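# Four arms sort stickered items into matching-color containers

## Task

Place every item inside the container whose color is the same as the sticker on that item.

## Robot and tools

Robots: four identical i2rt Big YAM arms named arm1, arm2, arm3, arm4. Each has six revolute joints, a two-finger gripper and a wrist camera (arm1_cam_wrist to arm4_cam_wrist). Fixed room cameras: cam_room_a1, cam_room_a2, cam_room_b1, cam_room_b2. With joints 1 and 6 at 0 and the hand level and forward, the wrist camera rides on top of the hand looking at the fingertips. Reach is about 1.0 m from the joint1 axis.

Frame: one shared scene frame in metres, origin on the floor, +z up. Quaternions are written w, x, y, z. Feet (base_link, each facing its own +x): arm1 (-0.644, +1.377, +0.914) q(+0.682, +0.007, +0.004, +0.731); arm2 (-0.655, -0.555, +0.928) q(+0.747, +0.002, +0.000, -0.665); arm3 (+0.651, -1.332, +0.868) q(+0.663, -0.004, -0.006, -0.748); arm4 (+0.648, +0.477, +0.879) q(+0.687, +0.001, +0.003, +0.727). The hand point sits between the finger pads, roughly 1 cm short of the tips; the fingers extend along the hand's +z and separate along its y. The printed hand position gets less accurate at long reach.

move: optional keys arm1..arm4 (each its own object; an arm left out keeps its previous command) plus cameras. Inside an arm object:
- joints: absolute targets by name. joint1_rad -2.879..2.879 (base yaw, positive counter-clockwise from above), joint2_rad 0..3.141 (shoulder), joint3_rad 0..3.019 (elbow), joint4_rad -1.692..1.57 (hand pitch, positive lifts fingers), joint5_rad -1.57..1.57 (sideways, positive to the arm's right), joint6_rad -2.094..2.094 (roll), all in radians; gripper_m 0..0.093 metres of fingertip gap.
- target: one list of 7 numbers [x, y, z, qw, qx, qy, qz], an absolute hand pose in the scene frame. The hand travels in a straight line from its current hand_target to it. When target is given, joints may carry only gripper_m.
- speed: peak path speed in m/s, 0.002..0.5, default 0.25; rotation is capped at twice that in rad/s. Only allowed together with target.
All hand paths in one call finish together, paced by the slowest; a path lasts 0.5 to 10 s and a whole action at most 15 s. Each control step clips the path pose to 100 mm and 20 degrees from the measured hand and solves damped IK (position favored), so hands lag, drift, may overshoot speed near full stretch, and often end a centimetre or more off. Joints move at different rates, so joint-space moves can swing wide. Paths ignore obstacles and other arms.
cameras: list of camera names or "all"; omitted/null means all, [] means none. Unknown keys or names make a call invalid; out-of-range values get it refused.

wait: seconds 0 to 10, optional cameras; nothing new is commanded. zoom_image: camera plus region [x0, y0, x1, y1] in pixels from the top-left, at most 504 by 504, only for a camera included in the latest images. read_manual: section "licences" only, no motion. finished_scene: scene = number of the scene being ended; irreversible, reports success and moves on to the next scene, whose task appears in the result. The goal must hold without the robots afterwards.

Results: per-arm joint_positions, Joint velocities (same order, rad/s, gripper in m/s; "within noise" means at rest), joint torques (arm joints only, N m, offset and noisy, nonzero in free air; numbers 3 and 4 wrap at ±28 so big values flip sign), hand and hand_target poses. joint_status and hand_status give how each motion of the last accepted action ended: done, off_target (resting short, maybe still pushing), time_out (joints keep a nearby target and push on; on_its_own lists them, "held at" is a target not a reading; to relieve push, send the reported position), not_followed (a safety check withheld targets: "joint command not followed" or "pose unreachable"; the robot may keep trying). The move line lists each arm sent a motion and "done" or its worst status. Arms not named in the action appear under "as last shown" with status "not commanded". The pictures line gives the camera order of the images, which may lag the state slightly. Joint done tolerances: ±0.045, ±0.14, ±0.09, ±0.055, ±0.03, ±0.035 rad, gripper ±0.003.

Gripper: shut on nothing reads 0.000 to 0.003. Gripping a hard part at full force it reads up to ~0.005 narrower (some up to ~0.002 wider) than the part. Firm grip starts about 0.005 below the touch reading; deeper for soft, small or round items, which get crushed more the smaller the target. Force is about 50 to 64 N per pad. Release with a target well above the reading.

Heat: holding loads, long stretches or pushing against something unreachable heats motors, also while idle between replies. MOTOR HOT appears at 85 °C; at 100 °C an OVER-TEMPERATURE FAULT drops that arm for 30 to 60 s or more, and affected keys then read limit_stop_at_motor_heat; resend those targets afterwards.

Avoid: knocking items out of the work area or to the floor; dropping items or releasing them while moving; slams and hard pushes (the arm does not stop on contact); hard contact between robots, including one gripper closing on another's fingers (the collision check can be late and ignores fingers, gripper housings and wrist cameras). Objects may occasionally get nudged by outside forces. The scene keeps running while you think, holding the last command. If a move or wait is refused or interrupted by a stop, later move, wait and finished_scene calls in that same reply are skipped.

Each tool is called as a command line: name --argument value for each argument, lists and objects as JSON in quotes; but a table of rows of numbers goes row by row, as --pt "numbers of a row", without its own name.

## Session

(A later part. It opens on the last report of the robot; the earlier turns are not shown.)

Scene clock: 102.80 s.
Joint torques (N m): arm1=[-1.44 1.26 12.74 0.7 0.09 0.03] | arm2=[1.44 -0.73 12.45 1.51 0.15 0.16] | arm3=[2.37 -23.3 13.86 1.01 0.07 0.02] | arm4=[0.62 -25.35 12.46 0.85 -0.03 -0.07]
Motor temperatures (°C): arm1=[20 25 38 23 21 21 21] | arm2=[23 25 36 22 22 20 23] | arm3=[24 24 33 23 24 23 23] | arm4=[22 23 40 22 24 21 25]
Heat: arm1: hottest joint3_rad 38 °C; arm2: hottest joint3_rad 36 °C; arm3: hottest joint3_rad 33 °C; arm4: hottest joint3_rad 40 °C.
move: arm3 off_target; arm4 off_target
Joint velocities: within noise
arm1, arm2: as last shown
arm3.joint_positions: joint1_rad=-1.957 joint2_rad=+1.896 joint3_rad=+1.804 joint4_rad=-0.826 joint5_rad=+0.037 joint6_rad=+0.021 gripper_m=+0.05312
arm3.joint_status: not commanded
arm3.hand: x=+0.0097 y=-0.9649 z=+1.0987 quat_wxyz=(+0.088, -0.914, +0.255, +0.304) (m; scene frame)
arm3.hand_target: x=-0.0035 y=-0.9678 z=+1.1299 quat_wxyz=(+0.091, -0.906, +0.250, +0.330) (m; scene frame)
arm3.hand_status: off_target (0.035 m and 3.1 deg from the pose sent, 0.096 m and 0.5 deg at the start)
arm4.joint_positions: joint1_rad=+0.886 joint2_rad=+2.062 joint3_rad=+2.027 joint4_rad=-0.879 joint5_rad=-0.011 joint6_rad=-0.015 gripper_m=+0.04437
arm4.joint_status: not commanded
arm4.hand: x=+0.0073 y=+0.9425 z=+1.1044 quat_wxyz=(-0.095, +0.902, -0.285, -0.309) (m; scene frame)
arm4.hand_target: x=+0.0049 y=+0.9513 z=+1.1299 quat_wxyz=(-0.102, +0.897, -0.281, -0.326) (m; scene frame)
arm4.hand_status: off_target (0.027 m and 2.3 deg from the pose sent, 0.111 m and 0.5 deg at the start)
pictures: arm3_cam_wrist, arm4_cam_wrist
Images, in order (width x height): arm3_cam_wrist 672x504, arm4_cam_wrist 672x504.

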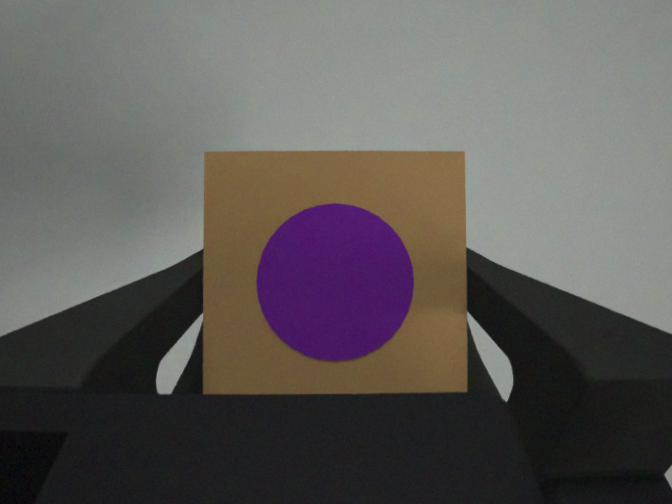

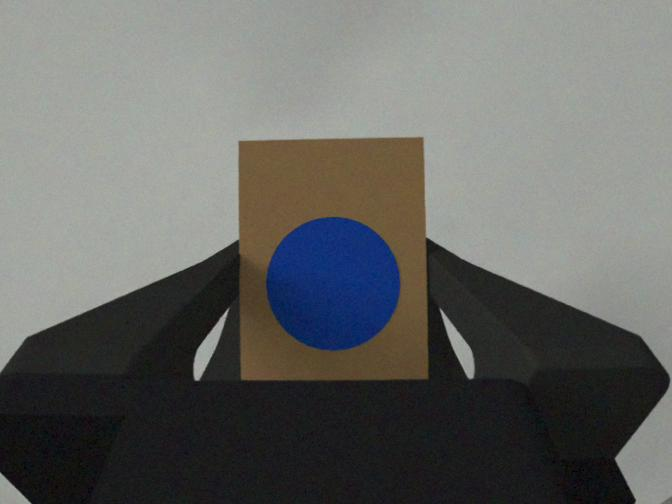

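move --arm3 '{"target": [0.41, -1.185, 1.21, 0.0911, -0.906, 0.2505, 0.3296], "speed": 0.45}' --arm4 '{"target": [0.42, 0.64, 1.22, 0.102, -0.897, 0.281, 0.326], "speed": 0.45}' --cameras '[]'

move --arm3 '{"joints": {"joint1_rad": 1.767, "joint2_rad": 0.8, "joint3_rad": 1.0, "joint4_rad": -1.08, "joint5_rad": 0, "joint6_rad": 0}}' --arm4 '{"joints": {"joint1_rad": -1.910, "joint2_rad": 0.8, "joint3_rad": 1.0, "joint4_rad": -1.08, "joint5_rad": 0, "joint6_rad": 0}}' --cameras '[]'

move --arm3 '{"target": [1.200, -1.283, 0.92, 0.3418, -0.0353, 0.9393, 0.0128], "speed": 0.4}' --arm4 '{"target": [1.139, 0.332, 0.92, 0.3386, 0.1325, 0.9306, -0.0482], "speed": 0.4}' --cameras '["arm3_cam_wrist", "arm4_cam_wrist"]'

Scene clock: 111.60 s.
Joint torques (N m): arm1=[-1.73 2.26 12.92 1.06 0.12 0.02] | arm2=[1.44 -0.85 12.44 1.52 0.15 0.16] | arm3=[0.67 -1.14 9.2 1.11 -0.06 -0.11] | arm4=[1.14 -0.67 9.18 0.8 0.21 0.12]
Motor temperatures (°C): arm1=[20 25 38 23 21 21 21] | arm2=[23 25 36 22 22 20 23] | arm3=[24 25 32 23 24 23 24] | arm4=[22 24 41 22 24 21 25]
Heat: arm1: hottest joint3_rad 38 °C; arm2: hottest joint3_rad 36 °C; arm3: hottest joint3_rad 32 °C; arm4: hottest joint3_rad 41 °C.
move: arm3 done; arm4 done
Joint velocities: within noise
arm1, arm2: as last shown
arm3.joint_positions: joint1_rad=-1.957 joint2_rad=+0.637 joint3_rad=+0.963 joint4_rad=-1.186 joint5_rad=+0.025 joint6_rad=+0.018 gripper_m=+0.05312
arm3.joint_status: not commanded
arm3.hand: x=+0.4080 y=-1.1868 z=+1.2114 quat_wxyz=(+0.090, -0.905, +0.250, +0.332) (m; scene frame)
arm3.hand_target: x=+0.4100 y=-1.1850 z=+1.2100 quat_wxyz=(+0.091, -0.906, +0.251, +0.330) (m; scene frame)
arm3.hand_status: done (0.003 m and 0.4 deg from the pose sent, 0.470 m and 3.1 deg at the start)
arm4.joint_positions: joint1_rad=+0.897 joint2_rad=+0.639 joint3_rad=+0.951 joint4_rad=-1.178 joint5_rad=-0.002 joint6_rad=-0.015 gripper_m=+0.04437
arm4.joint_status: not commanded
arm4.hand: x=+0.4204 y=+0.6414 z=+1.2203 quat_wxyz=(-0.104, +0.896, -0.279, -0.330) (m; scene frame)
arm4.hand_target: x=+0.4200 y=+0.6400 z=+1.2200 quat_wxyz=(-0.102, +0.897, -0.281, -0.326) (m; scene frame)
arm4.hand_status: done (0.002 m and 0.5 deg from the pose sent, 0.525 m and 2.3 deg at the start)
pictures: none
No camera images: "cameras" was empty.

Scene clock: 114.17 s.
Joint torques (N m): arm1=[-1.26 2.2 12.9 1.13 0.09 0.05] | arm2=[1.49 -0.73 12.46 1.52 0.15 0.16] | arm3=[1.9 -4.78 12.64 1.42 0.13 -0.11] | arm4=[0.97 -4.89 12.4 1.28 0 0.19]
Motor temperatures (°C): arm1=[20 24 38 23 21 21 21] | arm2=[23 25 36 22 22 20 23] | arm3=[24 25 32 23 24 23 24] | arm4=[22 24 41 22 24 21 25]
Heat: arm1: hottest joint3_rad 38 °C; arm2: hottest joint3_rad 36 °C; arm3: hottest joint3_rad 32 °C; arm4: hottest joint3_rad 41 °C.
move: arm3 done; arm4 done
Joint velocities: within noise
arm1, arm2: as last shown
arm3.joint_positions: joint1_rad=+1.758 joint2_rad=+0.812 joint3_rad=+0.963 joint4_rad=-1.086 joint5_rad=-0.003 joint6_rad=+0.006 gripper_m=+0.05312
arm3.joint_status: all done
arm3.hand: x=+0.9841 y=-1.3052 z=+1.1790 quat_wxyz=(-0.312, +0.031, -0.949, -0.006) (m; scene frame)
arm3.hand_target: x=+0.9874 y=-1.3020 z=+1.2034 quat_wxyz=(-0.339, +0.038, -0.940, -0.006) (m; scene frame)
arm3.hand_status: not commanded
arm4.joint_positions: joint1_rad=-1.909 joint2_rad=+0.814 joint3_rad=+0.954 joint4_rad=-1.090 joint5_rad=+0.002 joint6_rad=-0.011 gripper_m=+0.04448
arm4.joint_status: all done
arm4.hand: x=+0.9685 y=+0.3850 z=+1.1834 quat_wxyz=(-0.300, -0.128, -0.944, +0.048) (m; scene frame)
arm4.hand_target: x=+0.9736 y=+0.3838 z=+1.2138 quat_wxyz=(-0.333, -0.132, -0.932, +0.050) (m; scene frame)
arm4.hand_status: not commanded
pictures: none
No camera images: "cameras" was empty.

Scene clock: 115.97 s.
Joint torques (N m): arm1=[-1.79 2.26 13.08 0.98 0.1 0.04] | arm2=[1.55 -0.73 12.46 1.5 0.16 0.16] | arm3=[2.14 -15.62 10.35 1.91 -0.01 0.03] | arm4=[0.21 -14.15 8.73 1.68 -0.06 0.13]
Motor temperatures (°C): arm1=[20 24 38 23 21 21 21] | arm2=[23 25 36 22 22 20 23] | arm3=[24 25 32 23 24 23 24] | arm4=[22 24 40 22 24 21 25]
Heat: arm1: hottest joint3_rad 38 °C; arm2: hottest joint3_rad 36 °C; arm3: hottest joint3_rad 32 °C; arm4: hottest joint3_rad 40 °C.
move: arm3 off_target; arm4 off_target
Joint velocities: within noise
arm1, arm2: as last shown
arm3.joint_positions: joint1_rad=+1.764 joint2_rad=+1.649 joint3_rad=+0.836 joint4_rad=-0.132 joint5_rad=-0.003 joint6_rad=+0.010 gripper_m=+0.05312
arm3.joint_status: not commanded
arm3.hand: x=+1.1753 y=-1.2931 z=+0.8938 quat_wxyz=(-0.308, +0.032, -0.951, -0.007) (m; scene frame)
arm3.hand_target: x=+1.1984 y=-1.2830 z=+0.9209 quat_wxyz=(-0.342, +0.035, -0.939, -0.013) (m; scene frame)
arm3.hand_status: off_target (0.037 m and 4.1 deg from the pose sent, 0.338 m and 3.7 deg at the start)
arm4.joint_positions: joint1_rad=-1.911 joint2_rad=+1.587 joint3_rad=+0.721 joint4_rad=-0.074 joint5_rad=-0.005 joint6_rad=-0.011 gripper_m=+0.04448
arm4.joint_status: not commanded
arm4.hand: x=+1.1170 y=+0.3412 z=+0.8961 quat_wxyz=(-0.305, -0.127, -0.943, +0.045) (m; scene frame)
arm4.hand_target: x=+1.1377 y=+0.3323 z=+0.9206 quat_wxyz=(-0.338, -0.132, -0.930, +0.048) (m; scene frame)
arm4.hand_status: off_target (0.034 m and 4.1 deg from the pose sent, 0.318 m and 4.7 deg at the start)
pictures: arm3_cam_wrist, arm4_cam_wrist
Images, in order (width x height): arm3_cam_wrist 672x504, arm4_cam_wrist 672x504.

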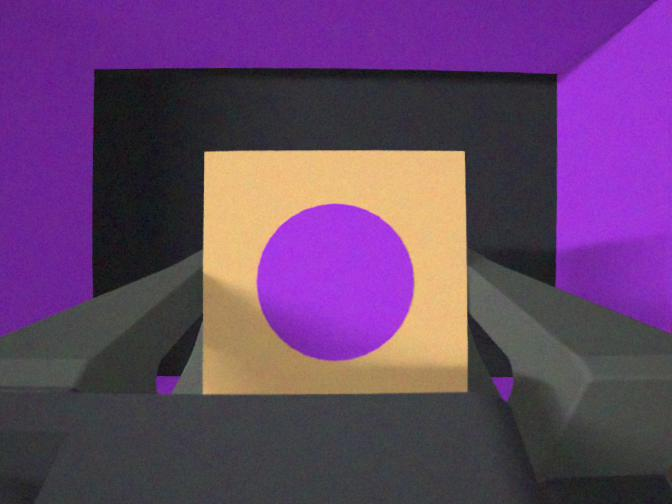

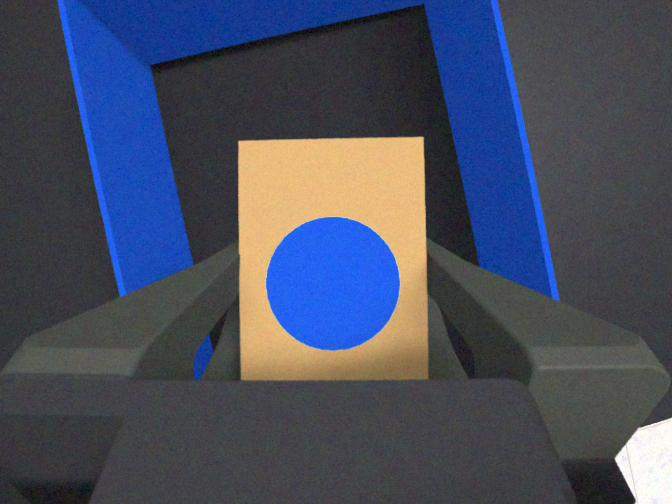

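move --arm3 '{"target": [1.212, -1.279, 0.790, 0.3418, -0.0353, 0.9393, 0.0128], "speed": 0.2}' --arm4 '{"target": [1.139, 0.332, 0.780, 0.3386, 0.1325, 0.9306, -0.0482], "speed": 0.2}' --cameras '[]'

move --arm3 '{"target": [1.209, -1.280, 0.744, 0.3418, -0.0353, 0.9393, 0.0128], "speed": 0.08}' --arm4 '{"target": [1.137, 0.333, 0.734, 0.3386, 0.1325, 0.9306, -0.0482], "speed": 0.08}' --cameras '["arm3_cam_wrist", "arm4_cam_wrist"]'

Scene clock: 133.10 s.
Joint torques (N m): arm1=[-1.44 2.08 12.93 1.03 0.11 0.06] | arm2=[1.49 -0.79 12.41 1.51 0.15 0.16] | arm3=[2.14 -17.14 7.21 1.98 0.14 0.03] | arm4=[0.56 -15.62 4.25 1.78 0.01 0.16]
Motor temperatures (°C): arm1=[20 24 38 23 21 21 21] | arm2=[23 25 36 22 22 20 23] | arm3=[24 25 32 23 24 23 24] | arm4=[22 24 37 22 24 21 26]
Heat: arm1: hottest joint3_rad 38 °C; arm2: hottest joint3_rad 36 °C; arm3: hottest joint3_rad 32 °C; arm4: hottest joint3_rad 37 °C.
move: arm3 off_target; arm4 off_target
Joint velocities: within noise
arm1, arm2: as last shown
arm3.joint_positions: joint1_rad=+1.775 joint2_rad=+1.978 joint3_rad=+0.837 joint4_rad=+0.212 joint5_rad=+0.001 joint6_rad=+0.018 gripper_m=+0.05312
arm3.joint_status: not commanded
arm3.hand: x=+1.1901 y=-1.2885 z=+0.7749 quat_wxyz=(-0.316, +0.033, -0.948, -0.009) (m; scene frame)
arm3.hand_target: x=+1.2110 y=-1.2789 z=+0.7906 quat_wxyz=(-0.342, +0.035, -0.939, -0.013) (m; scene frame)
arm3.hand_status: off_target (0.028 m and 3.2 deg from the pose sent, 0.111 m and 4.1 deg at the start)
arm4.joint_positions: joint1_rad=-1.911 joint2_rad=+1.969 joint3_rad=+0.713 joint4_rad=+0.357 joint5_rad=-0.005 joint6_rad=-0.011 gripper_m=+0.04448
arm4.joint_status: not commanded
arm4.hand: x=+1.1303 y=+0.3368 z=+0.7751 quat_wxyz=(-0.325, -0.126, -0.936, +0.048) (m; scene frame)
arm4.hand_target: x=+1.1389 y=+0.3319 z=+0.7803 quat_wxyz=(-0.339, -0.132, -0.930, +0.048) (m; scene frame)
arm4.hand_status: off_target (0.011 m and 1.8 deg from the pose sent, 0.119 m and 4.1 deg at the start)
pictures: none
No camera images: "cameras" was empty.

Scene clock: 134.20 s.
Joint torques (N m): arm1=[-1.73 1.85 12.74 0.91 0.1 0.05] | arm2=[1.55 -0.73 12.45 1.51 0.15 0.15] | arm3=[2.14 -14.04 5.81 1.65 0.12 0.01] | arm4=[0.85 -13.39 3.88 1.59 0.05 0.11]
Motor temperatures (°C): arm1=[20 24 38 23 21 21 21] | arm2=[23 25 36 22 22 20 23] | arm3=[24 25 32 23 24 23 24] | arm4=[22 24 37 22 24 21 26]
Heat: arm1: hottest joint3_rad 38 °C; arm2: hottest joint3_rad 36 °C; arm3: hottest joint3_rad 32 °C; arm4: hottest joint3_rad 37 °C.
move: arm3 off_target; arm4 off_target
Joint velocities: within noise
arm1.joint_positions: joint1_rad=-2.253 joint2_rad=+0.613 joint3_rad=+0.895 joint4_rad=-1.143 joint5_rad=-0.011 joint6_rad=-0.001 gripper_m=+0.08996
arm1.joint_status: not commanded
arm1.hand: x=-0.4102 y=+1.2173 z=+1.2338 quat_wxyz=(-0.326, -0.281, -0.897, +0.101) (m; scene frame)
arm1.hand_target: x=-0.4100 y=+1.2170 z=+1.2399 quat_wxyz=(-0.326, -0.281, -0.897, +0.102) (m; scene frame)
arm1.hand_status: not commanded
arm2.joint_positions: joint1_rad=+0.919 joint2_rad=+0.584 joint3_rad=+0.836 joint4_rad=-1.080 joint5_rad=+0.005 joint6_rad=-0.005 gripper_m=+0.08993
arm2.joint_status: not commanded
arm2.hand: x=-0.4158 y=-0.6998 z=+1.2380 quat_wxyz=(-0.349, -0.245, -0.899, +0.097) (m; scene frame)
arm2.hand_target: x=-0.4151 y=-0.6980 z=+1.2399 quat_wxyz=(-0.345, -0.246, -0.901, +0.095) (m; scene frame)
arm2.hand_status: not commanded
arm3.joint_positions: joint1_rad=+1.775 joint2_rad=+2.062 joint3_rad=+0.856 joint4_rad=+0.340 joint5_rad=+0.002 joint6_rad=+0.019 gripper_m=+0.05312
arm3.joint_status: not commanded
arm3.hand: x=+1.2052 y=-1.2877 z=+0.7555 quat_wxyz=(-0.345, +0.032, -0.938, -0.010) (m; scene frame)
arm3.hand_target: x=+1.2085 y=-1.2801 z=+0.7444 quat_wxyz=(-0.342, +0.035, -0.939, -0.013) (m; scene frame)
arm3.hand_status: off_target (0.014 m and 0.6 deg from the pose sent, 0.037 m and 3.2 deg at the start)
arm4.joint_positions: joint1_rad=-1.911 joint2_rad=+2.082 joint3_rad=+0.727 joint4_rad=+0.489 joint5_rad=-0.006 joint6_rad=-0.010 gripper_m=+0.04448
arm4.joint_status: not commanded
arm4.hand: x=+1.1344 y=+0.3356 z=+0.7441 quat_wxyz=(-0.339, -0.126, -0.931, +0.050) (m; scene frame)
arm4.hand_target: x=+1.1366 y=+0.3331 z=+0.7341 quat_wxyz=(-0.338, -0.132, -0.930, +0.048) (m; scene frame)
arm4.hand_status: off_target (0.011 m and 0.8 deg from the pose sent, 0.042 m and 1.9 deg at the start)
pictures: arm3_cam_wrist, arm4_cam_wrist
Images, in order (width x height): arm3_cam_wrist 672x504, arm4_cam_wrist 672x504.

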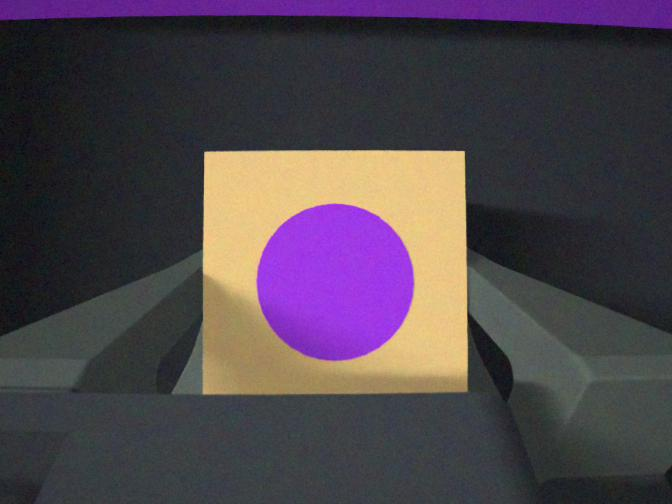

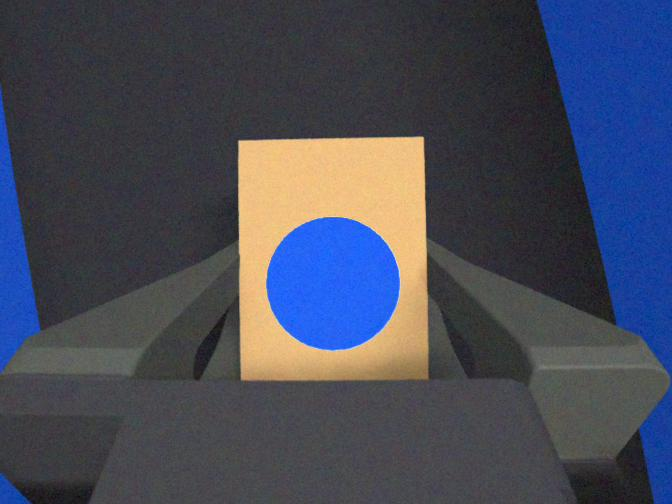

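Contact reached. Release, lift and finish.

move --arm3 '{"joints": {"gripper_m": 0.088}}' --arm4 '{"joints": {"gripper_m": 0.085}}' --cameras '[]'

move --arm3 '{"target": [1.16, -1.285, 0.95, 0.3418, -0.0353, 0.9393, 0.0128], "speed": 0.3}' --arm4 '{"target": [1.09, 0.347, 0.95, 0.3386, 0.1325, 0.9306, -0.0482], "speed": 0.3}' --cameras '["arm3_cam_wrist", "arm4_cam_wrist"]'

Scene clock: 138.87 s.
Joint torques (N m): arm1=[-1.32 1.96 12.82 0.99 0.1 0.09] | arm2=[1.44 -0.79 12.45 1.52 0.15 0.15] | arm3=[2.02 -16.15 5.55 1.63 0.13 0.02] | arm4=[0.15 -13.74 3.63 1.58 0.07 0.12]
Motor temperatures (°C): arm1=[20 24 38 23 21 21 21] | arm2=[23 25 36 22 22 20 23] | arm3=[24 25 31 23 24 23 24] | arm4=[22 24 36 22 24 21 26]
Heat: arm1: hottest joint3_rad 38 °C; arm2: hottest joint3_rad 36 °C; arm3: hottest joint3_rad 31 °C; arm4: hottest joint3_rad 36 °C.
move: arm3 done; arm4 done
Joint velocities: within noise
arm1, arm2: as last shown
arm3.joint_positions: joint1_rad=+1.775 joint2_rad=+2.082 joint3_rad=+0.857 joint4_rad=+0.340 joint5_rad=+0.002 joint6_rad=+0.019 gripper_m=+0.08796
arm3.joint_status: all done
arm3.hand: x=+1.2008 y=-1.2882 z=+0.7452 quat_wxyz=(-0.336, +0.032, -0.941, -0.010) (m; scene frame)
arm3.hand_target: x=+1.2084 y=-1.2801 z=+0.7443 quat_wxyz=(-0.342, +0.035, -0.939, -0.013) (m; scene frame)
arm3.hand_status: not commanded
arm4.joint_positions: joint1_rad=-1.911 joint2_rad=+2.093 joint3_rad=+0.727 joint4_rad=+0.489 joint5_rad=-0.006 joint6_rad=-0.010 gripper_m=+0.08491
arm4.joint_status: all done
arm4.hand: x=+1.1317 y=+0.3363 z=+0.7391 quat_wxyz=(-0.335, -0.127, -0.933, +0.049) (m; scene frame)
arm4.hand_target: x=+1.1366 y=+0.3331 z=+0.7342 quat_wxyz=(-0.338, -0.132, -0.930, +0.048) (m; scene frame)
arm4.hand_status: not commanded
pictures: none
No camera images: "cameras" was empty.

Scene clock: 140.27 s.
Joint torques (N m): arm1=[-1.73 2.14 12.96 1.09 0.07 0.03] | arm2=[1.55 -0.79 12.44 1.51 0.15 0.15] | arm3=[1.67 -11.4 7.98 1.02 -0.07 -0.04] | arm4=[0.62 -9 8.01 0.66 -0.01 0.12]
Motor temperatures (°C): arm1=[20 24 39 23 21 21 21] | arm2=[23 25 36 22 22 20 23] | arm3=[24 25 31 23 24 23 24] | arm4=[22 24 36 22 24 21 26]
Heat: arm1: hottest joint3_rad 39 °C; arm2: hottest joint3_rad 36 °C; arm3: hottest joint3_rad 31 °C; arm4: hottest joint3_rad 36 °C.
move: arm3 done; arm4 done
Joint velocities: within noise
arm1, arm2: as last shown
arm1.hand_target: x=-0.4100 y=+1.2171 z=+1.2399 quat_wxyz=(-0.326, -0.281, -0.897, +0.102) (m; scene frame)
arm3.joint_positions: joint1_rad=+1.775 joint2_rad=+1.477 joint3_rad=+0.795 joint4_rad=-0.178 joint5_rad=+0.001 joint6_rad=+0.019 gripper_m=+0.08796
arm3.joint_status: not commanded
arm3.hand: x=+1.1602 y=-1.2886 z=+0.9544 quat_wxyz=(-0.348, +0.032, -0.937, -0.011) (m; scene frame)
arm3.hand_target: x=+1.1599 y=-1.2850 z=+0.9500 quat_wxyz=(-0.342, +0.035, -0.939, -0.013) (m; scene frame)
arm3.hand_status: done (0.006 m and 0.9 deg from the pose sent, 0.209 m and 0.9 deg at the start)
arm4.joint_positions: joint1_rad=-1.911 joint2_rad=+1.369 joint3_rad=+0.637 joint4_rad=-0.128 joint5_rad=-0.006 joint6_rad=-0.010 gripper_m=+0.08491
arm4.joint_status: not commanded
arm4.hand: x=+1.0873 y=+0.3503 z=+0.9509 quat_wxyz=(-0.343, -0.126, -0.930, +0.050) (m; scene frame)
arm4.hand_target: x=+1.0899 y=+0.3470 z=+0.9499 quat_wxyz=(-0.338, -0.133, -0.930, +0.048) (m; scene frame)
arm4.hand_status: done (0.004 m and 0.9 deg from the pose sent, 0.215 m and 0.9 deg at the start)
pictures: arm3_cam_wrist, arm4_cam_wrist
Images, in order (width x height): arm3_cam_wrist 672x504, arm4_cam_wrist 672x504.

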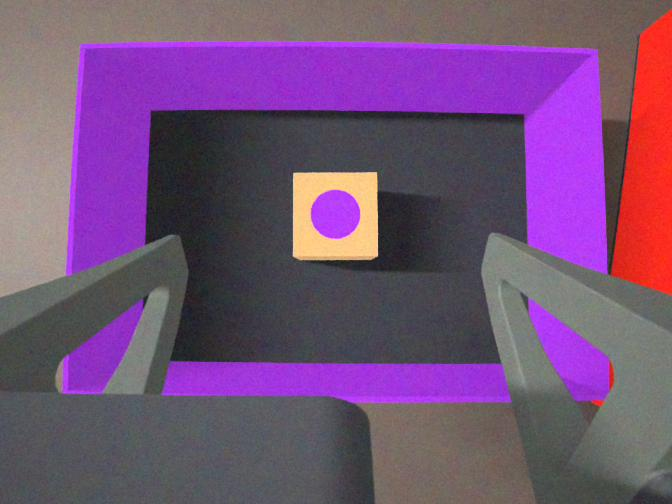

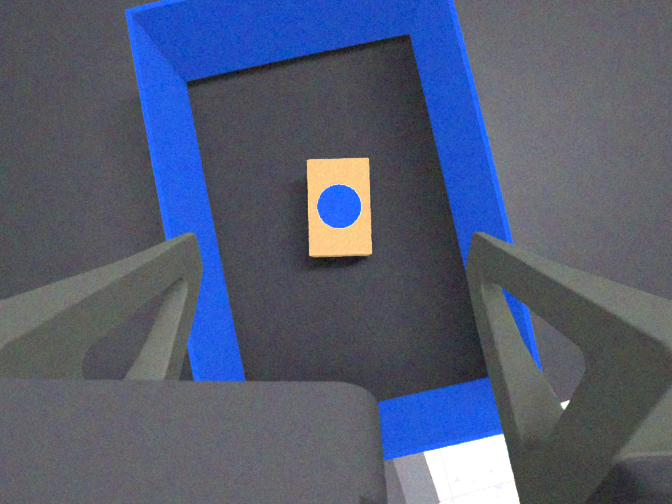

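finished_scene --scene 2

The scene is finished: the task was done.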